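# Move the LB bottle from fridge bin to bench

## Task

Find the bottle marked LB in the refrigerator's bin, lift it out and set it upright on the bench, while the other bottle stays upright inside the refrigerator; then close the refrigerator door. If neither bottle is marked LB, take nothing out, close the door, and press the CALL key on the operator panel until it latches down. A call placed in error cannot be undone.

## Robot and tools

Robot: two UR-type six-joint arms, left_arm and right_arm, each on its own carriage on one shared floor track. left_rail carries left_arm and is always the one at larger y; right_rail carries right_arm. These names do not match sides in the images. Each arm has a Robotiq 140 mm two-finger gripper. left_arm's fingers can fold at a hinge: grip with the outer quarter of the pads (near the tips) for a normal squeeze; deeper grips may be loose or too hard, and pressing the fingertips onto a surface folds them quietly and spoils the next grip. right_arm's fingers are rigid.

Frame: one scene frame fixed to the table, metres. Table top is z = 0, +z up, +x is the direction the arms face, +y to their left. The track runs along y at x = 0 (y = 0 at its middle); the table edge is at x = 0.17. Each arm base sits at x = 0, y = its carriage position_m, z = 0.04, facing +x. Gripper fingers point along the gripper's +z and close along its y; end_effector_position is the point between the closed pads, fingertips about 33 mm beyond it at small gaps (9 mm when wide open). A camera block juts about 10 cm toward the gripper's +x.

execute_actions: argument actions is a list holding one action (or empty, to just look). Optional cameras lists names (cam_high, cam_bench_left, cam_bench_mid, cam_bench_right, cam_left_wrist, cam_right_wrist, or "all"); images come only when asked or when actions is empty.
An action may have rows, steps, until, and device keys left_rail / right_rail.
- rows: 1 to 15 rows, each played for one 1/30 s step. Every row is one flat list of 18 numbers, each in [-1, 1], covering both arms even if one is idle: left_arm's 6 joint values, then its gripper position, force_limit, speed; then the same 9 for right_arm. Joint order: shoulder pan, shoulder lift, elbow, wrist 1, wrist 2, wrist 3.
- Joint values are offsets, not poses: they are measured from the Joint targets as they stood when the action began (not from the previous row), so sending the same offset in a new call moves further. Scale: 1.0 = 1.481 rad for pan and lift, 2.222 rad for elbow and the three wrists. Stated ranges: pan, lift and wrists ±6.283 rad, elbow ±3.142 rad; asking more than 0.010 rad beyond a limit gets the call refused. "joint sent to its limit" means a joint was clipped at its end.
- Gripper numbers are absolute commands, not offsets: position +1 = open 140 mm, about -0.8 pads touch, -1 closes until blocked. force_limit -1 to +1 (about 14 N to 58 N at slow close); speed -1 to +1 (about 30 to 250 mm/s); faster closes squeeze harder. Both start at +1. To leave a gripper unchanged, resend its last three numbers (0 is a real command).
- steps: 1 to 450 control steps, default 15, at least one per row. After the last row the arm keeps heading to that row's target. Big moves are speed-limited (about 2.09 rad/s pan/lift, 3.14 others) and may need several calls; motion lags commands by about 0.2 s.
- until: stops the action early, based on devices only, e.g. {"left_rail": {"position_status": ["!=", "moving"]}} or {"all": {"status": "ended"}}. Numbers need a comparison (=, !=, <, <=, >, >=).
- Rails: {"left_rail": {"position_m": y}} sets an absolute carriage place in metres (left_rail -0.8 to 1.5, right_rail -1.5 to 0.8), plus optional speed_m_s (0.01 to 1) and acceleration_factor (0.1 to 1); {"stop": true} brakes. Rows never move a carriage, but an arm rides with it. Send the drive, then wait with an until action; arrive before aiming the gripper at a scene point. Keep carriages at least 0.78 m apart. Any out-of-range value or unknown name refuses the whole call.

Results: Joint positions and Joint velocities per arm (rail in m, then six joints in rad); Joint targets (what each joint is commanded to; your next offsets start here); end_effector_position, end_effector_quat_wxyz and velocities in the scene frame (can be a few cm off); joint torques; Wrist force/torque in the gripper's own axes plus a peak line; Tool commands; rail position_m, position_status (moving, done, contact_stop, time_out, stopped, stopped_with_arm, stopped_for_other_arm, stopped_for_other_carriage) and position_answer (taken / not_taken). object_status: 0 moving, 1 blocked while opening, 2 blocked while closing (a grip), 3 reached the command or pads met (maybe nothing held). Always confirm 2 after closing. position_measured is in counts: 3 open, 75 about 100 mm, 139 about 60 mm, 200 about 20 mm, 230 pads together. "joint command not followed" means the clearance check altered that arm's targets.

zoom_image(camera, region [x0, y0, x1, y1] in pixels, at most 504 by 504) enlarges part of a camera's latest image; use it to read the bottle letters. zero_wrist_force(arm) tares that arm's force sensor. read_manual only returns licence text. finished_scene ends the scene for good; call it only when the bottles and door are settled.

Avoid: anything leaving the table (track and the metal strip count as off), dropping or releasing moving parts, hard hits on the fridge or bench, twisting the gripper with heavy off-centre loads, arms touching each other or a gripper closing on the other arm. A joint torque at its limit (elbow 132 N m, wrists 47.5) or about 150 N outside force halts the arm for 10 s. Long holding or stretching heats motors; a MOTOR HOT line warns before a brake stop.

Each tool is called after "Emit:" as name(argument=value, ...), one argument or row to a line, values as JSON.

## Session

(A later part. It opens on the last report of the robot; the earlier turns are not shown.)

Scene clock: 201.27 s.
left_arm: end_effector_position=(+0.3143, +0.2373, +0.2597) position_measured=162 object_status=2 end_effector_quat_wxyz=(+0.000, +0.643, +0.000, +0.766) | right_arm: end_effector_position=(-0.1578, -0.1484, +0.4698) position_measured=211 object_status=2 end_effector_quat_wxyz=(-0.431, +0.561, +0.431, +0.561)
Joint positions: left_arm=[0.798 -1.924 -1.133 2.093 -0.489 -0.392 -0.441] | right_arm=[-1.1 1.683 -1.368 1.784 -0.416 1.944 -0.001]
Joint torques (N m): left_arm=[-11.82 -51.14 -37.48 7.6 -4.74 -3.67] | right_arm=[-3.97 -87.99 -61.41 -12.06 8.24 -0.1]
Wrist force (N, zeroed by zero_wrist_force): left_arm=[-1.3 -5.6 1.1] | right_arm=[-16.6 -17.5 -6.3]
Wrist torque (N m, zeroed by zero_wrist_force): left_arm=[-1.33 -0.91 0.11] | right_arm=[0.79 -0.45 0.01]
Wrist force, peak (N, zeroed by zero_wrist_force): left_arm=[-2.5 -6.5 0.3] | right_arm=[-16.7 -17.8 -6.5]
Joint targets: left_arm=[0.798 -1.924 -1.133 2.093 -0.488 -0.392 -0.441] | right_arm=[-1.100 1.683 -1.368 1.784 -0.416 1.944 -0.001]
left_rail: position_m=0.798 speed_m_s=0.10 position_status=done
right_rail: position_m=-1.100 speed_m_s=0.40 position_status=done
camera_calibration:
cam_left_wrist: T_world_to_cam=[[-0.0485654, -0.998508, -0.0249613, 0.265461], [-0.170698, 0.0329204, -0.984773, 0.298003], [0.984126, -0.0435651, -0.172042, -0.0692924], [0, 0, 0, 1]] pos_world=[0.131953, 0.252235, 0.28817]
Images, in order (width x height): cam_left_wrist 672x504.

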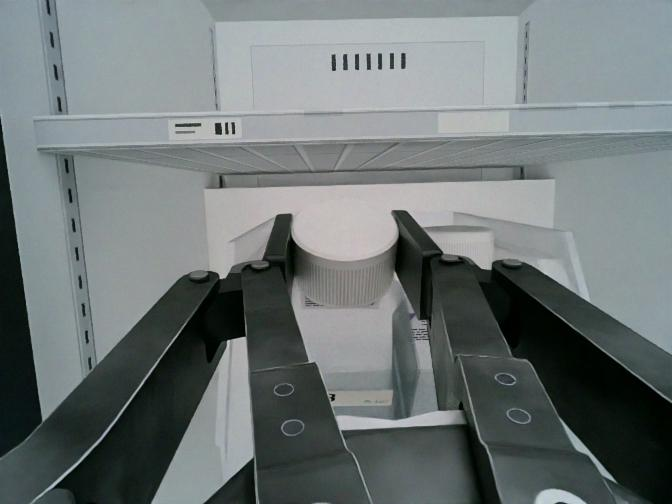

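Emit:
execute_actions(
  actions=[
    {"rows": [[-0.0008, 0.0075, -0.0015, 0.0063, -0.0029, -0.0089, -1, 1, -1, 0, 0, 0, 0, 0, 0, -1, 0.3, -1], [-0.0015, 0.0151, -0.0029, 0.0126, -0.0058, -0.0179, -1, 1, -1, 0, 0, 0, 0, 0, 0, -1, 0.3, -1], [-0.0023, 0.0226, -0.0044, 0.0189, -0.0087, -0.0268, -1, 1, -1, 0, 0, 0, 0, 0, 0, -1, 0.3, -1], [-0.0031, 0.0301, -0.0058, 0.0253, -0.0116, -0.0358, -1, 1, -1, 0, 0, 0, 0, 0, 0, -1, 0.3, -1], [-0.0038, 0.0377, -0.0073, 0.0316, -0.0145, -0.0447, -1, 1, -1, 0, 0, 0, 0, 0, 0, -1, 0.3, -1], [-0.0046, 0.0452, -0.0087, 0.0379, -0.0173, -0.0536, -1, 1, -1, 0, 0, 0, 0, 0, 0, -1, 0.3, -1], [-0.0053, 0.0528, -0.0102, 0.0442, -0.0202, -0.0626, -1, 1, -1, 0, 0, 0, 0, 0, 0, -1, 0.3, -1], [-0.0061, 0.0603, -0.0116, 0.0505, -0.0231, -0.0715, -1, 1, -1, 0, 0, 0, 0, 0, 0, -1, 0.3, -1]], "steps": 22},
  ],
  cameras=["cam_left_wrist", "cam_high", "cam_right_wrist"],
)

Scene clock: 202.90 s.
left_arm: end_effector_position=(+0.3027, +0.2373, +0.2546) position_measured=162 object_status=2 end_effector_quat_wxyz=(+0.000, +0.609, +0.000, +0.793) | right_arm: end_effector_position=(-0.1578, -0.1484, +0.4698) position_measured=211 object_status=2 end_effector_quat_wxyz=(-0.431, +0.561, +0.431, +0.561)
Joint positions: left_arm=[0.798 -1.933 -1.043 2.067 -0.376 -0.443 -0.6] | right_arm=[-1.1 1.683 -1.368 1.784 -0.416 1.944 -0.001]
Joint torques (N m): left_arm=[-11.82 -57.43 -32.52 7.93 -5.38 -4.3] | right_arm=[-6.18 -87.3 -61.41 -11.96 8.11 -0.1]
Wrist force (N, zeroed by zero_wrist_force): left_arm=[-1.0 -5.8 0.2] | right_arm=[-16.7 -17.4 -6.2]
Wrist torque (N m, zeroed by zero_wrist_force): left_arm=[-1.45 -0.88 0.10] | right_arm=[0.81 -0.45 0.02]
Wrist force, peak (N, zeroed by zero_wrist_force): left_arm=[-0.8 -6.5 0.3] | right_arm=[-16.9 -18.2 -6.3]
Joint targets: left_arm=[0.798 -1.933 -1.043 2.067 -0.376 -0.443 -0.600] | right_arm=[-1.100 1.683 -1.368 1.784 -0.416 1.944 -0.001]
left_rail: position_m=0.798 speed_m_s=0.10 position_status=done
right_rail: position_m=-1.100 speed_m_s=0.40 position_status=done
camera_calibration:
cam_left_wrist: T_world_to_cam=[[-0.0459995, -0.99852, -0.0290089, 0.265168], [-0.0842315, 0.0328133, -0.995906, 0.267762], [0.995384, -0.0433677, -0.0856163, -0.0842723], [0, 0, 0, 1]] pos_world=[0.118635, 0.252335, 0.267143]
cam_right_wrist: T_world_to_cam=[[0.973393, -0.226078, -0.0373593, 0.158714], [-0.110383, -0.319753, -0.941049, 0.384486], [0.200804, 0.920134, -0.3362, 0.510795], [0, 0, 0, 1]] pos_world=[-0.21462, -0.311178, 0.539479]
Images, in order (width x height): cam_high 672x504, cam_left_wrist 672x504, cam_right_wrist 672x504.

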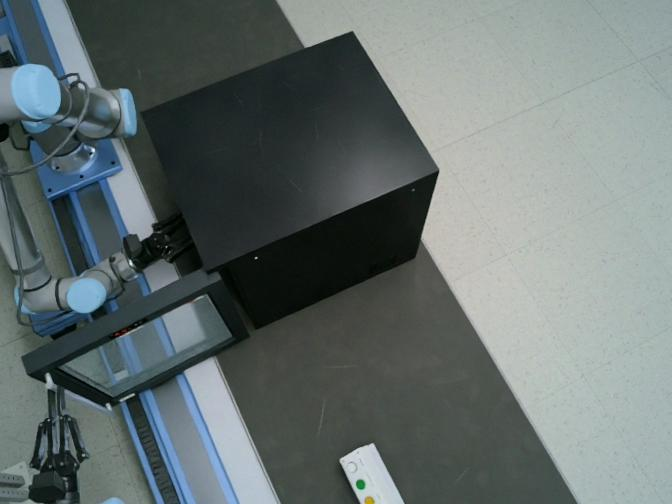

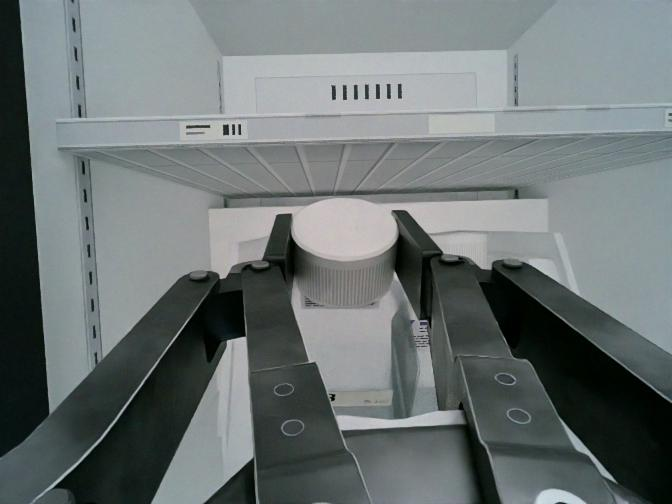

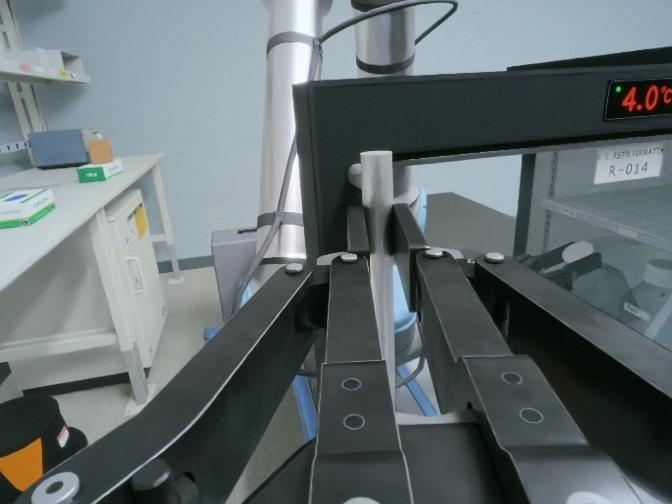

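Emit:
zoom_image(
  camera="cam_right_wrist",
  region=[510, 140, 672, 420],
)

Scaled by 1.800 from the camera's 672x504 image, which has a finer 960x720 frame.

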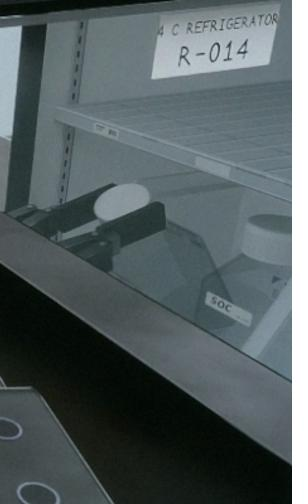

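Emit:
execute_actions(
  actions=[
    {"rows": [[-0.0029, -0.0043, 0, 0.0006, -0.0016, 0.0026, -1, 1, -1, 0, 0, 0, 0, 0, 0, -1, 0.3, -1], [-0.0058, -0.0086, 0, 0.0012, -0.0031, 0.0051, -1, 1, -1, 0, 0, 0, 0, 0, 0, -1, 0.3, -1], [-0.0087, -0.0129, 0, 0.0018, -0.0047, 0.0077, -1, 1, -1, 0, 0, 0, 0, 0, 0, -1, 0.3, -1], [-0.0115, -0.0173, -0.0001, 0.0023, -0.0062, 0.0103, -1, 1, -1, 0, 0, 0, 0, 0, 0, -1, 0.3, -1], [-0.0144, -0.0216, -0.0001, 0.0029, -0.0078, 0.0129, -1, 1, -1, 0, 0, 0, 0, 0, 0, -1, 0.3, -1], [-0.0173, -0.0259, -0.0001, 0.0035, -0.0093, 0.0154, -1, 1, -1, 0, 0, 0, 0, 0, 0, -1, 0.3, -1], [-0.0202, -0.0302, -0.0001, 0.0041, -0.0109, 0.0180, -1, 1, -1, 0, 0, 0, 0, 0, 0, -1, 0.3, -1], [-0.0227, -0.0338, -0.0003, 0.0049, -0.0123, 0.0200, -1, 1, -1, 0, 0, 0, 0, 0, 0, -1, 0.3, -1], [-0.0252, -0.0373, -0.0006, 0.0057, -0.0137, 0.0221, -1, 1, -1, 0, 0, 0, 0, 0, 0, -1, 0.3, -1], [-0.0277, -0.0409, -0.0008, 0.0065, -0.0150, 0.0241, -1, 1, -1, 0, 0, 0, 0, 0, 0, -1, 0.3, -1], [-0.0302, -0.0444, -0.0011, 0.0074, -0.0164, 0.0261, -1, 1, -1, 0, 0, 0, 0, 0, 0, -1, 0.3, -1], [-0.0326, -0.0480, -0.0013, 0.0082, -0.0178, 0.0281, -1, 1, -1, 0, 0, 0, 0, 0, 0, -1, 0.3, -1], [-0.0351, -0.0515, -0.0015, 0.0090, -0.0192, 0.0302, -1, 1, -1, 0, 0, 0, 0, 0, 0, -1, 0.3, -1], [-0.0376, -0.0551, -0.0018, 0.0098, -0.0205, 0.0322, -1, 1, -1, 0, 0, 0, 0, 0, 0, -1, 0.3, -1], [-0.0401, -0.0586, -0.0020, 0.0106, -0.0219, 0.0342, -1, 1, -1, 0, 0, 0, 0, 0, 0, -1, 0.3, -1]], "steps": 27},
  ],
  cameras=["cam_left_wrist", "cam_right_wrist"],
)

Emit:
zoom_image(
  camera="cam_right_wrist",
  region=[510, 140, 672, 420],
)

Scene clock: 205.33 s.
left_arm: end_effector_position=(+0.2683, +0.2373, +0.3038) position_measured=162 object_status=2 end_effector_quat_wxyz=(+0.000, +0.609, +0.000, +0.793) | right_arm: end_effector_position=(-0.1578, -0.1484, +0.4698) position_measured=211 object_status=2 end_effector_quat_wxyz=(-0.431, +0.561, +0.431, +0.561)
Joint positions: left_arm=[0.798 -1.993 -1.13 2.062 -0.353 -0.492 -0.524] | right_arm=[-1.1 1.683 -1.368 1.784 -0.416 1.944 -0.001]
Joint torques (N m): left_arm=[-14.2 -77.79 -37.87 7.87 -5.08 3.97] | right_arm=[-5.11 -84.63 -61.63 -12.07 8.41 -0.17]
Wrist force (N, zeroed by zero_wrist_force): left_arm=[-0.9 -5.8 0.9] | right_arm=[-16.5 -17.9 -6.2]
Wrist torque (N m, zeroed by zero_wrist_force): left_arm=[-1.37 -0.99 -0.07] | right_arm=[0.71 -0.49 0.02]
Wrist force, peak (N, zeroed by zero_wrist_force): left_arm=[-2.7 -6.3 0.6] | right_arm=[-16.6 -18.1 -6.1]
Joint targets: left_arm=[0.798 -1.993 -1.130 2.062 -0.353 -0.492 -0.524] | right_arm=[-1.100 1.683 -1.368 1.784 -0.416 1.944 -0.001]
left_rail: position_m=0.798 speed_m_s=0.10 position_status=done
right_rail: position_m=-1.100 speed_m_s=0.40 position_status=done
camera_calibration:
cam_left_wrist: T_world_to_cam=[[-0.0459089, -0.998518, -0.0292189, 0.264968], [-0.0841268, 0.0330104, -0.995908, 0.313709], [0.995397, -0.043263, -0.0855176, -0.0458902], [0, 0, 0, 1]] pos_world=[0.0842347, 0.252235, 0.316243]
cam_right_wrist: T_world_to_cam=[[0.973393, -0.226078, -0.0373593, 0.158714], [-0.110383, -0.319753, -0.941049, 0.384486], [0.200804, 0.920134, -0.3362, 0.510795], [0, 0, 0, 1]] pos_world=[-0.21462, -0.311178, 0.539479]
Images, in order (width x height): cam_left_wrist 672x504, cam_right_wrist 672x504.

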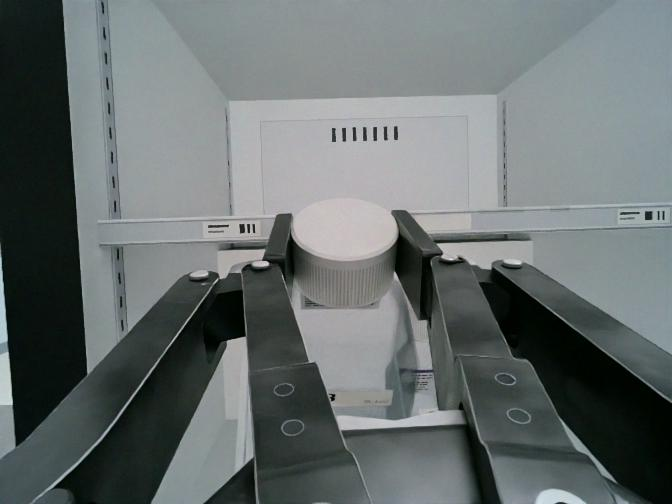

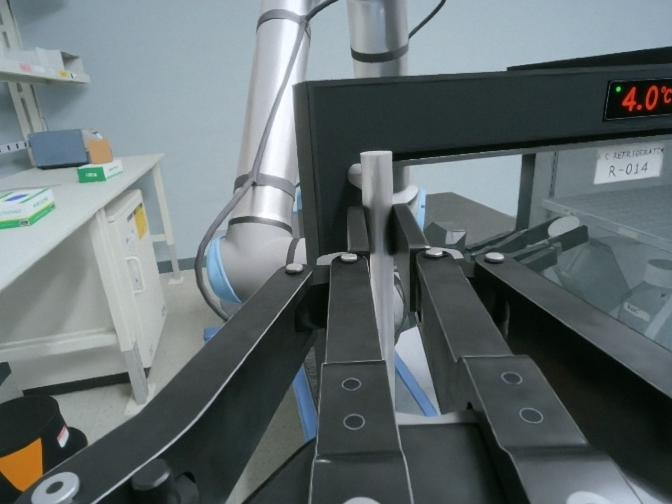

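Scaled by 1.800 from the camera's 672x504 image, which has a finer 960x720 frame.

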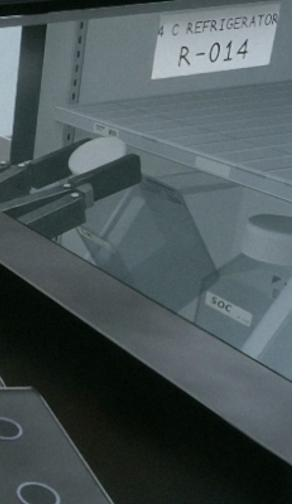

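Emit:
execute_actions(
  actions=[
    {"rows": [[-0.0028, -0.0038, -0.0005, 0.0012, -0.0016, 0.0021, -1, 1, -1, 0, 0, 0, 0, 0, 0, -1, 0.3, -1], [-0.0056, -0.0075, -0.0010, 0.0024, -0.0032, 0.0041, -1, 1, -1, 0, 0, 0, 0, 0, 0, -1, 0.3, -1], [-0.0084, -0.0113, -0.0015, 0.0036, -0.0047, 0.0062, -1, 1, -1, 0, 0, 0, 0, 0, 0, -1, 0.3, -1], [-0.0112, -0.0151, -0.0021, 0.0049, -0.0063, 0.0083, -1, 1, -1, 0, 0, 0, 0, 0, 0, -1, 0.3, -1], [-0.0140, -0.0189, -0.0026, 0.0061, -0.0079, 0.0104, -1, 1, -1, 0, 0, 0, 0, 0, 0, -1, 0.3, -1], [-0.0168, -0.0226, -0.0031, 0.0073, -0.0095, 0.0124, -1, 1, -1, 0, 0, 0, 0, 0, 0, -1, 0.3, -1], [-0.0196, -0.0264, -0.0036, 0.0085, -0.0110, 0.0145, -1, 1, -1, 0, 0, 0, 0, 0, 0, -1, 0.3, -1], [-0.0220, -0.0295, -0.0043, 0.0098, -0.0124, 0.0161, -1, 1, -1, 0, 0, 0, 0, 0, 0, -1, 0.3, -1], [-0.0244, -0.0325, -0.0049, 0.0111, -0.0138, 0.0178, -1, 1, -1, 0, 0, 0, 0, 0, 0, -1, 0.3, -1], [-0.0268, -0.0356, -0.0056, 0.0124, -0.0152, 0.0194, -1, 1, -1, 0, 0, 0, 0, 0, 0, -1, 0.3, -1], [-0.0292, -0.0386, -0.0062, 0.0136, -0.0165, 0.0210, -1, 1, -1, 0, 0, 0, 0, 0, 0, -1, 0.3, -1], [-0.0316, -0.0417, -0.0069, 0.0149, -0.0179, 0.0226, -1, 1, -1, 0, 0, 0, 0, 0, 0, -1, 0.3, -1], [-0.0340, -0.0447, -0.0075, 0.0162, -0.0193, 0.0243, -1, 1, -1, 0, 0, 0, 0, 0, 0, -1, 0.3, -1], [-0.0364, -0.0478, -0.0082, 0.0175, -0.0206, 0.0259, -1, 1, -1, 0, 0, 0, 0, 0, 0, -1, 0.3, -1], [-0.0388, -0.0509, -0.0089, 0.0188, -0.0220, 0.0275, -1, 1, -1, 0, 0, 0, 0, 0, 0, -1, 0.3, -1]], "steps": 27},
  ],
  cameras=["cam_left_wrist", "cam_right_wrist", "cam_high"],
)

Emit:
zoom_image(
  camera="cam_right_wrist",
  region=[480, 140, 672, 420],
)

Scene clock: 207.30 s.
left_arm: end_effector_position=(+0.2339, +0.2373, +0.3529) position_measured=162 object_status=2 end_effector_quat_wxyz=(+0.000, +0.609, +0.000, +0.793) | right_arm: end_effector_position=(-0.1578, -0.1484, +0.4698) position_measured=211 object_status=2 end_effector_quat_wxyz=(-0.431, +0.561, +0.431, +0.561)
Joint positions: left_arm=[0.798 -2.05 -1.206 2.043 -0.311 -0.541 -0.463] | right_arm=[-1.1 1.683 -1.368 1.784 -0.416 1.944 -0.001]
Joint torques (N m): left_arm=[-11.38 -73.67 -41.44 7.93 -5.02 4.15] | right_arm=[-5.27 -85.11 -62.11 -11.77 8.42 0.22]
Wrist force (N, zeroed by zero_wrist_force): left_arm=[-1.0 -5.9 0.7] | right_arm=[-16.7 -17.7 -6.1]
Wrist torque (N m, zeroed by zero_wrist_force): left_arm=[-1.44 -0.97 -0.07] | right_arm=[0.74 -0.45 0.01]
Wrist force, peak (N, zeroed by zero_wrist_force): left_arm=[-2.3 -6.4 1.4] | right_arm=[-17.1 -17.7 -6.5]
Joint targets: left_arm=[0.798 -2.050 -1.206 2.043 -0.311 -0.541 -0.463] | right_arm=[-1.100 1.683 -1.368 1.784 -0.416 1.944 -0.001]
left_rail: position_m=0.798 speed_m_s=0.10 position_status=done
right_rail: position_m=-1.100 speed_m_s=0.40 position_status=done
camera_calibration:
cam_left_wrist: T_world_to_cam=[[-0.0459935, -0.998523, -0.028905, 0.264717], [-0.084236, 0.0327093, -0.995909, 0.359895], [0.995384, -0.0433704, -0.085616, -0.00737753], [0, 0, 0, 1]] pos_world=[0.0498348, 0.252235, 0.365442]
cam_right_wrist: T_world_to_cam=[[0.973393, -0.226078, -0.0373593, 0.158714], [-0.110383, -0.319753, -0.941049, 0.384486], [0.200804, 0.920134, -0.3362, 0.510795], [0, 0, 0, 1]] pos_world=[-0.21462, -0.311178, 0.539479]
Images, in order (width x height): cam_high 672x504, cam_left_wrist 672x504, cam_right_wrist 672x504.

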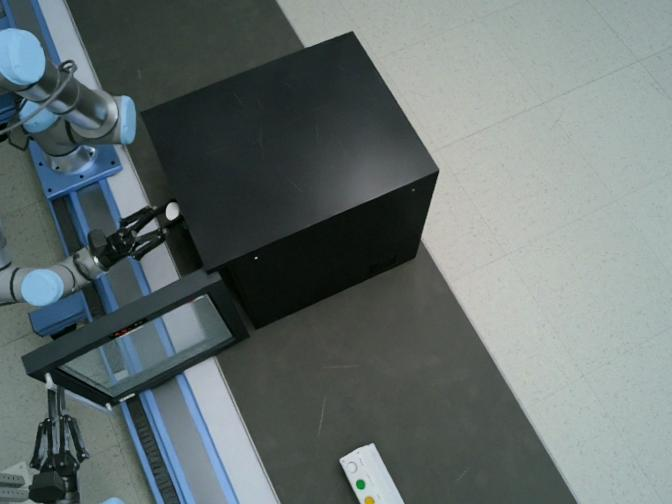

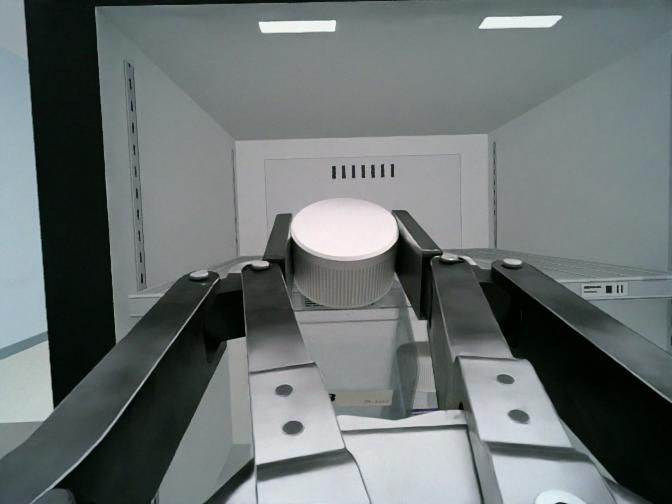

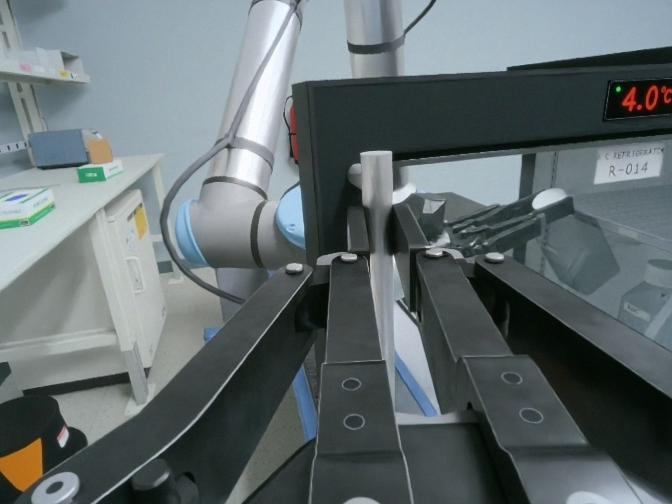

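Scaled by 1.800 from the camera's 672x504 image, which has a finer 960x720 frame.

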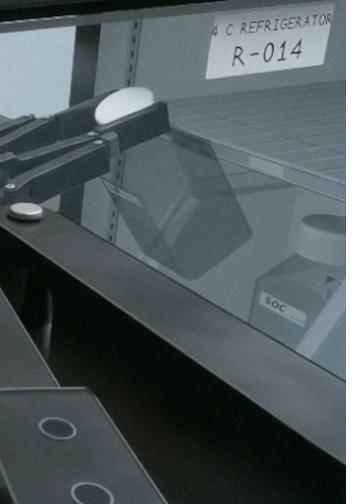

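Emit:
execute_actions(
  actions=[
    {"rows": [[-0.0088, 0.0004, -0.0017, -0.0022, -0.0052, 0.0045, -1, 1, -1, 0, 0, 0, 0, 0, 0, -1, 0.3, -1], [-0.0176, 0.0007, -0.0033, -0.0045, -0.0105, 0.0089, -1, 1, -1, 0, 0, 0, 0, 0, 0, -1, 0.3, -1], [-0.0263, 0.0011, -0.0050, -0.0067, -0.0157, 0.0134, -1, 1, -1, 0, 0, 0, 0, 0, 0, -1, 0.3, -1], [-0.0351, 0.0015, -0.0066, -0.0089, -0.0210, 0.0179, -1, 1, -1, 0, 0, 0, 0, 0, 0, -1, 0.3, -1], [-0.0439, 0.0019, -0.0083, -0.0111, -0.0262, 0.0224, -1, 1, -1, 0, 0, 0, 0, 0, 0, -1, 0.3, -1], [-0.0527, 0.0022, -0.0099, -0.0134, -0.0315, 0.0268, -1, 1, -1, 0, 0, 0, 0, 0, 0, -1, 0.3, -1], [-0.0615, 0.0026, -0.0116, -0.0156, -0.0367, 0.0313, -1, 1, -1, 0, 0, 0, 0, 0, 0, -1, 0.3, -1], [-0.0702, 0.0030, -0.0132, -0.0178, -0.0419, 0.0358, -1, 1, -1, 0, 0, 0, 0, 0, 0, -1, 0.3, -1], [-0.0790, 0.0034, -0.0149, -0.0201, -0.0472, 0.0402, -1, 1, -1, 0, 0, 0, 0, 0, 0, -1, 0.3, -1], [-0.0878, 0.0037, -0.0165, -0.0223, -0.0524, 0.0447, -1, 1, -1, 0, 0, 0, 0, 0, 0, -1, 0.3, -1], [-0.0966, 0.0041, -0.0182, -0.0245, -0.0577, 0.0492, -1, 1, -1, 0, 0, 0, 0, 0, 0, -1, 0.3, -1], [-0.1054, 0.0045, -0.0198, -0.0268, -0.0629, 0.0536, -1, 1, -1, 0, 0, 0, 0, 0, 0, -1, 0.3, -1], [-0.1141, 0.0049, -0.0215, -0.0290, -0.0681, 0.0581, -1, 1, -1, 0, 0, 0, 0, 0, 0, -1, 0.3, -1], [-0.1229, 0.0052, -0.0231, -0.0312, -0.0734, 0.0626, -1, 1, -1, 0, 0, 0, 0, 0, 0, -1, 0.3, -1], [-0.1317, 0.0056, -0.0248, -0.0334, -0.0786, 0.0671, -1, 1, -1, 0, 0, 0, 0, 0, 0, -1, 0.3, -1]], "steps": 27},
  ],
  cameras=["cam_left_wrist", "cam_right_wrist", "cam_high"],
)

Scene clock: 210.03 s.
left_arm: end_effector_position=(+0.1039, +0.2373, +0.3630) position_measured=162 object_status=2 end_effector_quat_wxyz=(+0.000, +0.609, +0.000, +0.793) | right_arm: end_effector_position=(-0.1578, -0.1484, +0.4698) position_measured=211 object_status=2 end_effector_quat_wxyz=(-0.431, +0.561, +0.431, +0.561)
Joint positions: left_arm=[0.798 -2.245 -1.197 1.988 -0.385 -0.715 -0.314] | right_arm=[-1.1 1.683 -1.368 1.784 -0.416 1.944 -0.001]
Joint torques (N m): left_arm=[-13.7 -50.93 -43.81 2.22 -4.14 3.81] | right_arm=[-7.16 -85 -62.33 -12.14 8.72 0.19]
Wrist force (N, zeroed by zero_wrist_force): left_arm=[-0.9 -6.0 0.7] | right_arm=[-16.5 -17.7 -6.0]
Wrist torque (N m, zeroed by zero_wrist_force): left_arm=[-1.39 -1.06 -0.06] | right_arm=[0.75 -0.47 0.01]
Wrist force, peak (N, zeroed by zero_wrist_force): left_arm=[-2.2 -6.8 3.7] | right_arm=[-16.8 -18.2 -6.3]
Joint targets: left_arm=[0.798 -2.245 -1.197 1.988 -0.385 -0.716 -0.314] | right_arm=[-1.100 1.683 -1.368 1.784 -0.416 1.944 -0.001]
left_rail: position_m=0.798 speed_m_s=0.10 position_status=done
right_rail: position_m=-1.100 speed_m_s=0.40 position_status=done
camera_calibration:
cam_left_wrist: T_world_to_cam=[[-0.046008, -0.998517, -0.0291038, 0.259199], [-0.0843268, 0.0329128, -0.995894, 0.358837], [0.995375, -0.0433649, -0.085716, 0.122918], [0, 0, 0, 1]] pos_world=[-0.0801652, 0.252335, 0.375443]
cam_right_wrist: T_world_to_cam=[[0.973393, -0.226078, -0.0373593, 0.158714], [-0.110383, -0.319753, -0.941049, 0.384486], [0.200804, 0.920134, -0.3362, 0.510795], [0, 0, 0, 1]] pos_world=[-0.21462, -0.311178, 0.539479]
Images, in order (width x height): cam_high 672x504, cam_left_wrist 672x504, cam_right_wrist 672x504.

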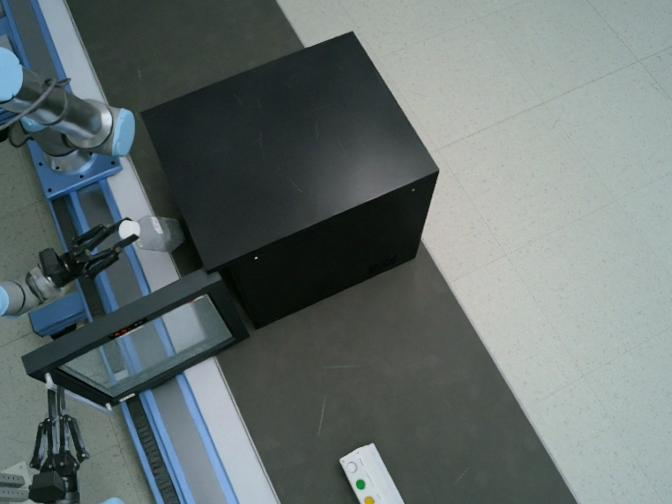

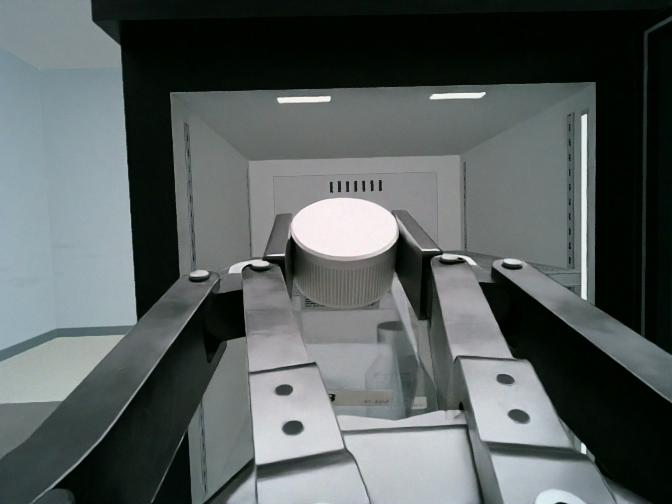

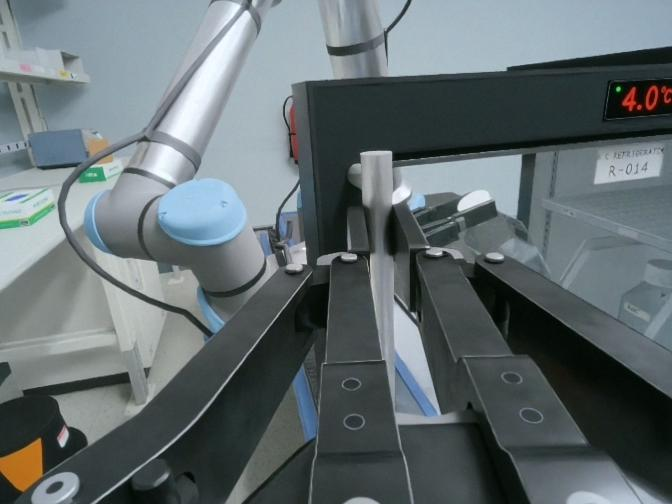

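Emit:
execute_actions(
  actions=[
    {"rows": [[0.0027, -0.0086, 0.0021, -0.0115, 0.0011, 0.0123, -1, 1, -1, 0, 0, 0, 0, 0, 0, -1, 0.3, -1], [0.0054, -0.0172, 0.0041, -0.0230, 0.0021, 0.0245, -1, 1, -1, 0, 0, 0, 0, 0, 0, -1, 0.3, -1], [0.0081, -0.0258, 0.0062, -0.0344, 0.0032, 0.0368, -1, 1, -1, 0, 0, 0, 0, 0, 0, -1, 0.3, -1], [0.0108, -0.0344, 0.0082, -0.0459, 0.0042, 0.0491, -1, 1, -1, 0, 0, 0, 0, 0, 0, -1, 0.3, -1], [0.0135, -0.0430, 0.0103, -0.0574, 0.0053, 0.0613, -1, 1, -1, 0, 0, 0, 0, 0, 0, -1, 0.3, -1], [0.0162, -0.0516, 0.0123, -0.0689, 0.0063, 0.0736, -1, 1, -1, 0, 0, 0, 0, 0, 0, -1, 0.3, -1], [0.0189, -0.0602, 0.0144, -0.0804, 0.0074, 0.0859, -1, 1, -1, 0, 0, 0, 0, 0, 0, -1, 0.3, -1], [0.0215, -0.0687, 0.0164, -0.0918, 0.0084, 0.0981, -1, 1, -1, 0, 0, 0, 0, 0, 0, -1, 0.3, -1], [0.0242, -0.0773, 0.0185, -0.1033, 0.0095, 0.1104, -1, 1, -1, 0, 0, 0, 0, 0, 0, -1, 0.3, -1], [0.0269, -0.0859, 0.0205, -0.1148, 0.0105, 0.1227, -1, 1, -1, 0, 0, 0, 0, 0, 0, -1, 0.3, -1], [0.0296, -0.0945, 0.0226, -0.1263, 0.0116, 0.1349, -1, 1, -1, 0, 0, 0, 0, 0, 0, -1, 0.3, -1], [0.0323, -0.1031, 0.0246, -0.1378, 0.0126, 0.1472, -1, 1, -1, 0, 0, 0, 0, 0, 0, -1, 0.3, -1], [0.0350, -0.1117, 0.0267, -0.1492, 0.0137, 0.1595, -1, 1, -1, 0, 0, 0, 0, 0, 0, -1, 0.3, -1], [0.0377, -0.1203, 0.0287, -0.1607, 0.0147, 0.1717, -1, 1, -1, 0, 0, 0, 0, 0, 0, -1, 0.3, -1], [0.0404, -0.1289, 0.0308, -0.1722, 0.0158, 0.1840, -1, 1, -1, 0, 0, 0, 0, 0, 0, -1, 0.3, -1]], "steps": 25},
  ],
)

Emit:
execute_actions(
  actions=[
    {"rows": [[0.0027, -0.0086, 0.0021, -0.0115, 0.0011, 0.0123, -1, 1, -1, 0, 0, 0, 0, 0, 0, -1, 0.3, -1], [0.0054, -0.0172, 0.0041, -0.0230, 0.0021, 0.0245, -1, 1, -1, 0, 0, 0, 0, 0, 0, -1, 0.3, -1], [0.0081, -0.0258, 0.0062, -0.0344, 0.0032, 0.0368, -1, 1, -1, 0, 0, 0, 0, 0, 0, -1, 0.3, -1], [0.0108, -0.0344, 0.0082, -0.0459, 0.0042, 0.0491, -1, 1, -1, 0, 0, 0, 0, 0, 0, -1, 0.3, -1], [0.0135, -0.0430, 0.0103, -0.0574, 0.0053, 0.0613, -1, 1, -1, 0, 0, 0, 0, 0, 0, -1, 0.3, -1], [0.0162, -0.0516, 0.0123, -0.0689, 0.0063, 0.0736, -1, 1, -1, 0, 0, 0, 0, 0, 0, -1, 0.3, -1], [0.0189, -0.0602, 0.0144, -0.0804, 0.0074, 0.0859, -1, 1, -1, 0, 0, 0, 0, 0, 0, -1, 0.3, -1], [0.0215, -0.0687, 0.0164, -0.0918, 0.0084, 0.0981, -1, 1, -1, 0, 0, 0, 0, 0, 0, -1, 0.3, -1], [0.0242, -0.0773, 0.0185, -0.1033, 0.0095, 0.1104, -1, 1, -1, 0, 0, 0, 0, 0, 0, -1, 0.3, -1], [0.0269, -0.0859, 0.0205, -0.1148, 0.0105, 0.1227, -1, 1, -1, 0, 0, 0, 0, 0, 0, -1, 0.3, -1], [0.0296, -0.0945, 0.0226, -0.1263, 0.0116, 0.1349, -1, 1, -1, 0, 0, 0, 0, 0, 0, -1, 0.3, -1], [0.0323, -0.1031, 0.0246, -0.1378, 0.0126, 0.1472, -1, 1, -1, 0, 0, 0, 0, 0, 0, -1, 0.3, -1], [0.0350, -0.1117, 0.0267, -0.1492, 0.0137, 0.1595, -1, 1, -1, 0, 0, 0, 0, 0, 0, -1, 0.3, -1], [0.0377, -0.1203, 0.0287, -0.1607, 0.0147, 0.1717, -1, 1, -1, 0, 0, 0, 0, 0, 0, -1, 0.3, -1], [0.0404, -0.1289, 0.0308, -0.1722, 0.0158, 0.1840, -1, 1, -1, 0, 0, 0, 0, 0, 0, -1, 0.3, -1]], "steps": 25},
  ],
  cameras=["cam_left_wrist", "cam_high", "cam_bench_left"],
)

Scene clock: 213.30 s.
left_arm: end_effector_position=(+0.1517, +0.2518, +0.3287) position_measured=162 object_status=2 end_effector_quat_wxyz=(-0.028, +0.729, +0.017, +0.684) | right_arm: end_effector_position=(-0.1578, -0.1484, +0.4698) position_measured=211 object_status=2 end_effector_quat_wxyz=(-0.431, +0.561, +0.431, +0.561)
Joint positions: left_arm=[0.798 -2.185 -1.388 2.056 -0.768 -0.68 0.095] | right_arm=[-1.1 1.683 -1.368 1.784 -0.416 1.944 -0.001]
Joint torques (N m): left_arm=[11.86 -65.78 -28.02 -0.49 3.02 3.9] | right_arm=[-6.3 -80.52 -62.98 -11.92 8.86 0.22]
Wrist force (N, zeroed by zero_wrist_force): left_arm=[-0.3 -6.3 0.7] | right_arm=[-16.7 -17.5 -6.5]
Wrist torque (N m, zeroed by zero_wrist_force): left_arm=[-1.44 -1.06 -0.10] | right_arm=[0.80 -0.44 0.01]
Wrist force, peak (N, zeroed by zero_wrist_force): left_arm=[0.1 -6.6 3.1] | right_arm=[-17.0 -18.1 -6.5]
Joint targets: left_arm=[0.798 -2.185 -1.388 2.056 -0.768 -0.680 0.095] | right_arm=[-1.100 1.683 -1.368 1.784 -0.416 1.944 -0.001]
left_rail: position_m=0.798 speed_m_s=0.10 position_status=done
right_rail: position_m=-1.100 speed_m_s=0.40 position_status=done

Scene clock: 214.43 s.
left_arm: end_effector_position=(+0.1775, +0.2373, +0.3218) position_measured=162 object_status=2 end_effector_quat_wxyz=(+0.000, +0.819, +0.000, +0.574) | right_arm: end_effector_position=(-0.1578, -0.1484, +0.4698) position_measured=211 object_status=2 end_effector_quat_wxyz=(-0.431, +0.561, +0.431, +0.561)
Joint positions: left_arm=[0.798 -2.125 -1.579 2.124 -1.15 -0.645 0.504] | right_arm=[-1.1 1.683 -1.368 1.784 -0.416 1.944 -0.001]
Joint torques (N m): left_arm=[9.44 -54.14 -33.99 -3.25 4.99 4.07] | right_arm=[-5.79 -79.84 -62.1 -11.68 8.87 0.1]
Wrist force (N, zeroed by zero_wrist_force): left_arm=[0.4 -6.1 1.1] | right_arm=[-16.6 -17.7 -6.4]
Wrist torque (N m, zeroed by zero_wrist_force): left_arm=[-1.29 -0.89 -0.10] | right_arm=[0.74 -0.44 0.02]
Wrist force, peak (N, zeroed by zero_wrist_force): left_arm=[1.4 -6.4 2.0] | right_arm=[-16.7 -18.1 -6.4]
Joint targets: left_arm=[0.798 -2.125 -1.579 2.124 -1.150 -0.645 0.504] | right_arm=[-1.100 1.683 -1.368 1.784 -0.416 1.944 -0.001]
left_rail: position_m=0.798 speed_m_s=0.10 position_status=done
right_rail: position_m=-1.100 speed_m_s=0.40 position_status=done
camera_calibration:
cam_left_wrist: T_world_to_cam=[[-0.0543032, -0.998521, 0.00247606, 0.252619], [-0.64013, 0.0329092, -0.767562, 0.349284], [0.766345, -0.0432661, -0.64097, 0.265432], [0, 0, 0, 1]] pos_world=[0.0338922, 0.252235, 0.437605]
Images, in order (width x height): cam_high 672x504, cam_bench_left 672x504, cam_left_wrist 672x504.

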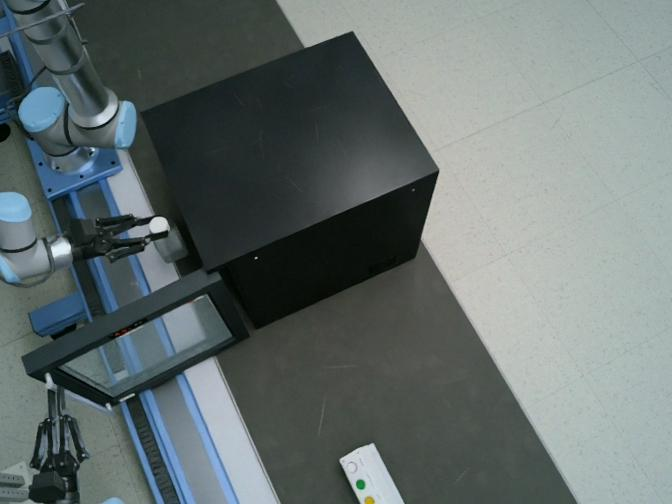

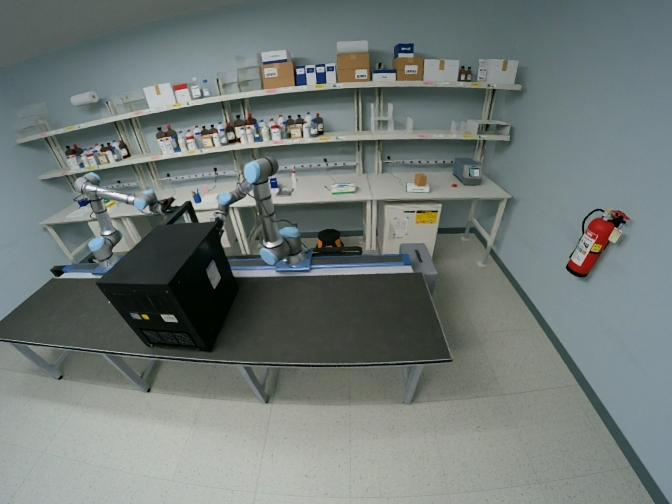

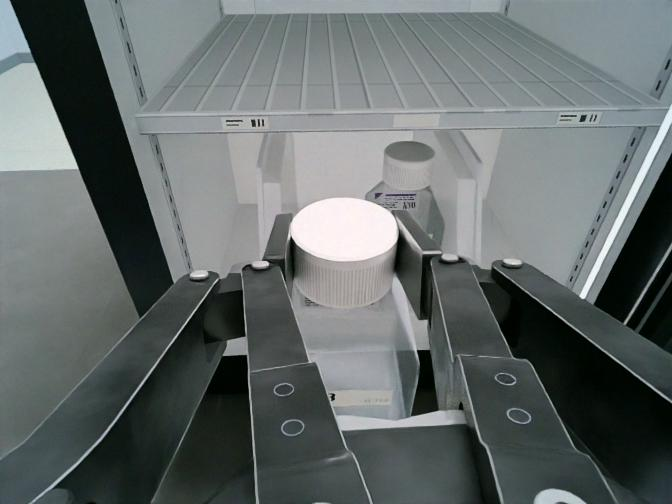

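Emit:
execute_actions(
  actions=[
    {"left_rail": {"position_m": 1.4, "speed_m_s": 0.3, "acceleration_factor": 0.4}, "steps": 150, "until": {"left_rail": {"position_status": ["!=", "moving"]}}},
  ],
  cameras=["cam_left_wrist", "cam_high", "cam_bench_left"],
)

Scene clock: 218.53 s.
left_arm: end_effector_position=(+0.1775, +0.8392, +0.3218) position_measured=162 object_status=2 end_effector_quat_wxyz=(+0.000, +0.819, +0.000, +0.574) | right_arm: end_effector_position=(-0.1578, -0.1484, +0.4698) position_measured=211 object_status=2 end_effector_quat_wxyz=(-0.431, +0.561, +0.431, +0.561)
Joint positions: left_arm=[1.4 -2.125 -1.579 2.124 -1.15 -0.645 0.504] | right_arm=[-1.1 1.683 -1.368 1.784 -0.416 1.944 -0.001]
Joint torques (N m): left_arm=[3.98 -51.05 -42.87 2.12 0.14 3.58] | right_arm=[-8.11 -77.79 -63.07 -11.93 8.9 -0.12]
Wrist force (N, zeroed by zero_wrist_force): left_arm=[0.2 -6.3 1.4] | right_arm=[-16.5 -17.6 -5.6]
Wrist torque (N m, zeroed by zero_wrist_force): left_arm=[-1.34 -0.86 -0.10] | right_arm=[0.77 -0.50 0.01]
Wrist force, peak (N, zeroed by zero_wrist_force): left_arm=[0.2 -6.7 1.5] | right_arm=[-17.0 -17.8 -6.6]
Joint targets: left_arm=[1.400 -2.125 -1.579 2.124 -1.150 -0.645 0.504] | right_arm=[-1.100 1.683 -1.368 1.784 -0.416 1.944 -0.001]
Tool commands: left_gripper/position=-1.0 left_gripper/force_limit=+1.0 left_gripper/speed=-1.0 right_gripper/position=-1.0 right_gripper/force_limit=+0.3 right_gripper/speed=-1.0
left_rail: position_m=1.400 speed_m_s=0.30 position_status=done
right_rail: position_m=-1.100 speed_m_s=0.40 position_status=done
camera_calibration:
cam_left_wrist: T_world_to_cam=[[-0.0543819, -0.998517, 0.00254569, 0.853597], [-0.640235, 0.0329122, -0.767474, 0.329515], [0.766252, -0.0433665, -0.641075, 0.291673], [0, 0, 0, 1]] pos_world=[0.0338925, 0.854135, 0.437705]
Images, in order (width x height): cam_high 672x504, cam_bench_left 672x504, cam_left_wrist 672x504.

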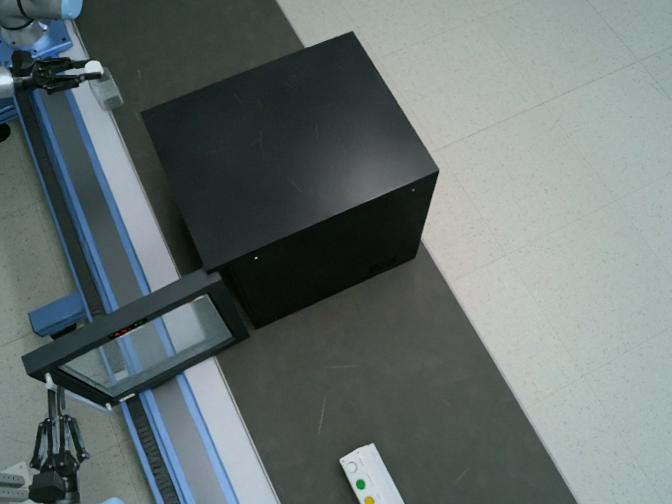

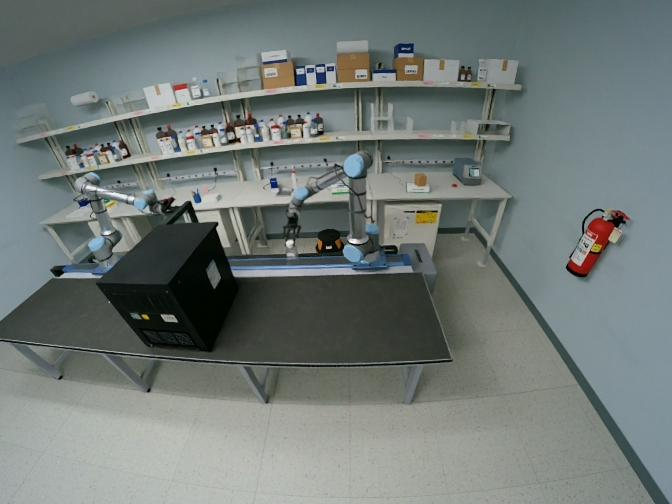

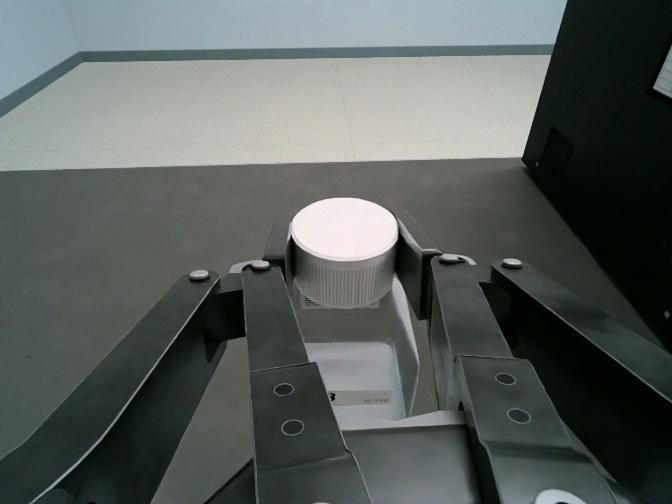

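Emit:
execute_actions(
  actions=[
    {"rows": [[0.0081, 0.0024, 0.0032, -0.0119, 0.0037, 0.0081, -1, 1, -1, 0, 0, 0, 0, 0, 0, -1, 0.3, -1], [0.0162, 0.0047, 0.0064, -0.0238, 0.0074, 0.0163, -1, 1, -1, 0, 0, 0, 0, 0, 0, -1, 0.3, -1], [0.0242, 0.0071, 0.0096, -0.0357, 0.0111, 0.0244, -1, 1, -1, 0, 0, 0, 0, 0, 0, -1, 0.3, -1], [0.0323, 0.0095, 0.0128, -0.0477, 0.0148, 0.0326, -1, 1, -1, 0, 0, 0, 0, 0, 0, -1, 0.3, -1], [0.0404, 0.0119, 0.0160, -0.0596, 0.0185, 0.0407, -1, 1, -1, 0, 0, 0, 0, 0, 0, -1, 0.3, -1], [0.0485, 0.0142, 0.0191, -0.0715, 0.0222, 0.0488, -1, 1, -1, 0, 0, 0, 0, 0, 0, -1, 0.3, -1], [0.0566, 0.0166, 0.0223, -0.0834, 0.0259, 0.0570, -1, 1, -1, 0, 0, 0, 0, 0, 0, -1, 0.3, -1], [0.0646, 0.0190, 0.0255, -0.0953, 0.0296, 0.0651, -1, 1, -1, 0, 0, 0, 0, 0, 0, -1, 0.3, -1], [0.0727, 0.0213, 0.0287, -0.1072, 0.0334, 0.0733, -1, 1, -1, 0, 0, 0, 0, 0, 0, -1, 0.3, -1], [0.0808, 0.0237, 0.0319, -0.1191, 0.0371, 0.0814, -1, 1, -1, 0, 0, 0, 0, 0, 0, -1, 0.3, -1], [0.0889, 0.0261, 0.0351, -0.1311, 0.0408, 0.0895, -1, 1, -1, 0, 0, 0, 0, 0, 0, -1, 0.3, -1], [0.0970, 0.0285, 0.0383, -0.1430, 0.0445, 0.0977, -1, 1, -1, 0, 0, 0, 0, 0, 0, -1, 0.3, -1], [0.1050, 0.0308, 0.0415, -0.1549, 0.0482, 0.1058, -1, 1, -1, 0, 0, 0, 0, 0, 0, -1, 0.3, -1], [0.1131, 0.0332, 0.0447, -0.1668, 0.0519, 0.1140, -1, 1, -1, 0, 0, 0, 0, 0, 0, -1, 0.3, -1], [0.1212, 0.0356, 0.0479, -0.1787, 0.0556, 0.1221, -1, 1, -1, 0, 0, 0, 0, 0, 0, -1, 0.3, -1]], "steps": 22},
  ],
)

Emit:
execute_actions(
  actions=[
    {"rows": [[0.0081, 0.0024, 0.0032, -0.0119, 0.0037, 0.0081, -1, 1, -1, 0, 0, 0, 0, 0, 0, -1, 0.3, -1], [0.0162, 0.0047, 0.0064, -0.0238, 0.0074, 0.0163, -1, 1, -1, 0, 0, 0, 0, 0, 0, -1, 0.3, -1], [0.0242, 0.0071, 0.0096, -0.0357, 0.0111, 0.0244, -1, 1, -1, 0, 0, 0, 0, 0, 0, -1, 0.3, -1], [0.0323, 0.0095, 0.0128, -0.0477, 0.0148, 0.0326, -1, 1, -1, 0, 0, 0, 0, 0, 0, -1, 0.3, -1], [0.0404, 0.0119, 0.0160, -0.0596, 0.0185, 0.0407, -1, 1, -1, 0, 0, 0, 0, 0, 0, -1, 0.3, -1], [0.0485, 0.0142, 0.0191, -0.0715, 0.0222, 0.0488, -1, 1, -1, 0, 0, 0, 0, 0, 0, -1, 0.3, -1], [0.0566, 0.0166, 0.0223, -0.0834, 0.0259, 0.0570, -1, 1, -1, 0, 0, 0, 0, 0, 0, -1, 0.3, -1], [0.0646, 0.0190, 0.0255, -0.0953, 0.0296, 0.0651, -1, 1, -1, 0, 0, 0, 0, 0, 0, -1, 0.3, -1], [0.0727, 0.0213, 0.0287, -0.1072, 0.0334, 0.0733, -1, 1, -1, 0, 0, 0, 0, 0, 0, -1, 0.3, -1], [0.0808, 0.0237, 0.0319, -0.1191, 0.0371, 0.0814, -1, 1, -1, 0, 0, 0, 0, 0, 0, -1, 0.3, -1], [0.0889, 0.0261, 0.0351, -0.1311, 0.0408, 0.0895, -1, 1, -1, 0, 0, 0, 0, 0, 0, -1, 0.3, -1], [0.0970, 0.0285, 0.0383, -0.1430, 0.0445, 0.0977, -1, 1, -1, 0, 0, 0, 0, 0, 0, -1, 0.3, -1], [0.1050, 0.0308, 0.0415, -0.1549, 0.0482, 0.1058, -1, 1, -1, 0, 0, 0, 0, 0, 0, -1, 0.3, -1], [0.1131, 0.0332, 0.0447, -0.1668, 0.0519, 0.1140, -1, 1, -1, 0, 0, 0, 0, 0, 0, -1, 0.3, -1], [0.1212, 0.0356, 0.0479, -0.1787, 0.0556, 0.1221, -1, 1, -1, 0, 0, 0, 0, 0, 0, -1, 0.3, -1]], "steps": 25},
  ],
  cameras=["cam_left_wrist", "cam_high", "cam_bench_left", "cam_bench_mid"],
)

Scene clock: 222.80 s.
left_arm: end_effector_position=(+0.2758, +0.8193, +0.2562) position_measured=162 object_status=2 end_effector_quat_wxyz=(+0.002, +0.828, -0.006, +0.560) | right_arm: end_effector_position=(-0.1578, -0.1484, +0.4698) position_measured=211 object_status=2 end_effector_quat_wxyz=(-0.431, +0.561, +0.431, +0.561)
Joint positions: left_arm=[1.4 -1.946 -1.526 2.231 -1.547 -0.522 0.775] | right_arm=[-1.1 1.683 -1.368 1.784 -0.416 1.944 -0.001]
Joint torques (N m): left_arm=[12.03 -29.02 -30.74 -4.68 5.11 4.51] | right_arm=[-5.33 -73.54 -63.89 -11.96 8.89 -0.07]
Wrist force (N, zeroed by zero_wrist_force): left_arm=[0.2 -6.0 1.7] | right_arm=[-16.2 -17.6 -5.9]
Wrist torque (N m, zeroed by zero_wrist_force): left_arm=[-1.25 -0.90 -0.20] | right_arm=[0.78 -0.54 0.01]
Wrist force, peak (N, zeroed by zero_wrist_force): left_arm=[-0.4 -5.4 5.4] | right_arm=[-17.0 -17.9 -6.1]
Joint targets: left_arm=[1.400 -1.946 -1.526 2.231 -1.547 -0.522 0.775] | right_arm=[-1.100 1.683 -1.368 1.784 -0.416 1.944 -0.001]
left_rail: position_m=1.400 speed_m_s=0.30 position_status=done
right_rail: position_m=-1.100 speed_m_s=0.40 position_status=done

Scene clock: 223.90 s.
left_arm: end_effector_position=(+0.3865, +0.8398, +0.2231) position_measured=162 object_status=2 end_effector_quat_wxyz=(+0.000, +0.819, +0.000, +0.573) | right_arm: end_effector_position=(-0.1578, -0.1484, +0.4697) position_measured=211 object_status=2 end_effector_quat_wxyz=(-0.431, +0.561, +0.431, +0.561)
Joint positions: left_arm=[1.4 -1.767 -1.474 2.337 -1.944 -0.398 1.047] | right_arm=[-1.1 1.683 -1.368 1.784 -0.416 1.944 -0.001]
Joint torques (N m): left_arm=[9.86 -33.23 -26.86 -6.82 6.59 4.21] | right_arm=[-7.37 -74.62 -63.61 -11.59 9.21 0.22]
Wrist force (N, zeroed by zero_wrist_force): left_arm=[0.1 -5.8 1.8] | right_arm=[-16.6 -17.6 -6.0]
Wrist torque (N m, zeroed by zero_wrist_force): left_arm=[-1.18 -0.92 -0.22] | right_arm=[0.77 -0.45 0.01]
Wrist force, peak (N, zeroed by zero_wrist_force): left_arm=[-0.1 -6.3 6.0] | right_arm=[-17.2 -17.4 -6.6]
Joint targets: left_arm=[1.400 -1.766 -1.474 2.337 -1.944 -0.398 1.047] | right_arm=[-1.100 1.683 -1.368 1.784 -0.416 1.944 -0.001]
left_rail: position_m=1.400 speed_m_s=0.30 position_status=done
right_rail: position_m=-1.100 speed_m_s=0.40 position_status=done
camera_calibration:
cam_left_wrist: T_world_to_cam=[[-0.0546883, -0.998502, 0.00151509, 0.866225], [-0.640254, 0.0339025, -0.767415, 0.386619], [0.766214, -0.0429387, -0.641149, 0.0678836], [0, 0, 0, 1]] pos_world=[0.242893, 0.854735, 0.338909]
Images, in order (width x height): cam_high 672x504, cam_bench_left 672x504, cam_bench_mid 672x504, cam_left_wrist 672x504.

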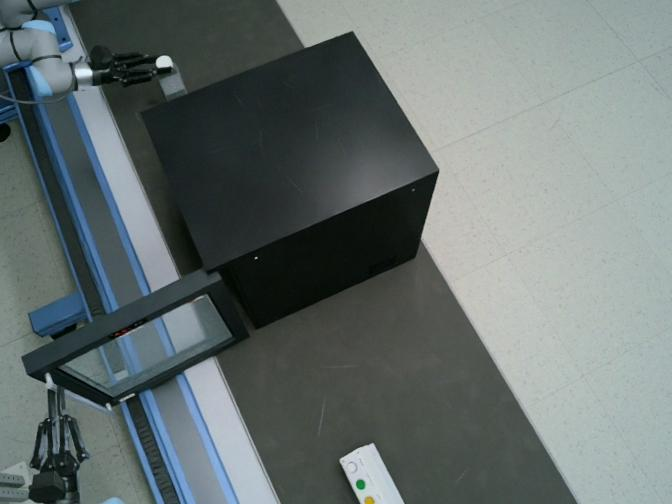

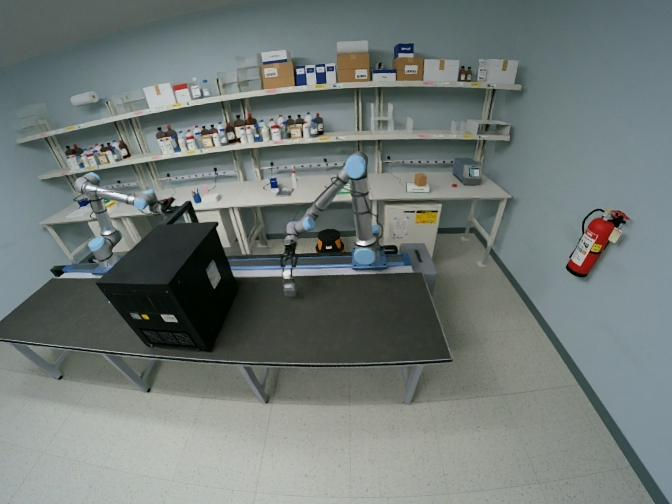

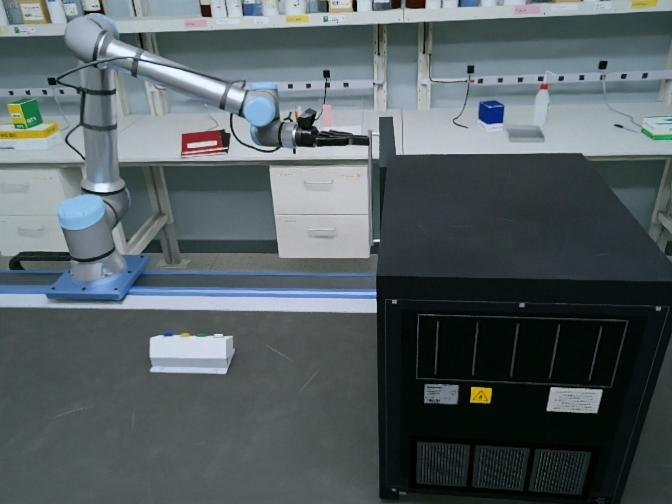

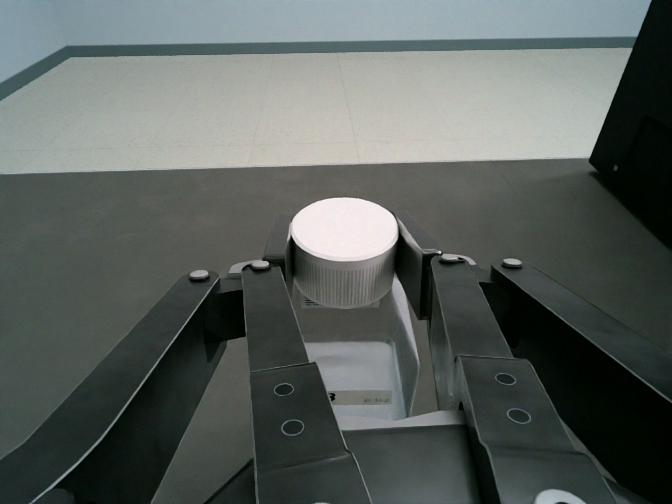

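Emit:
zoom_image(
  camera="cam_bench_left",
  region=[240, 210, 400, 330],
)

Scaled by 3.150 from the camera's 672x504 image, which has a finer 960x720 frame.

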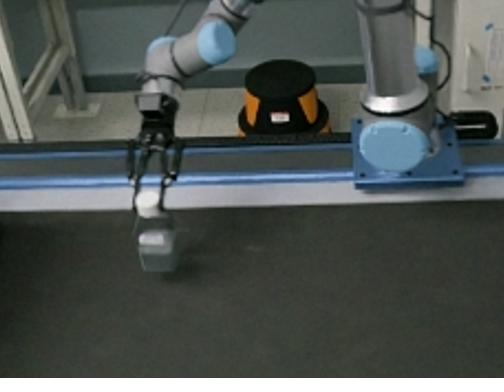

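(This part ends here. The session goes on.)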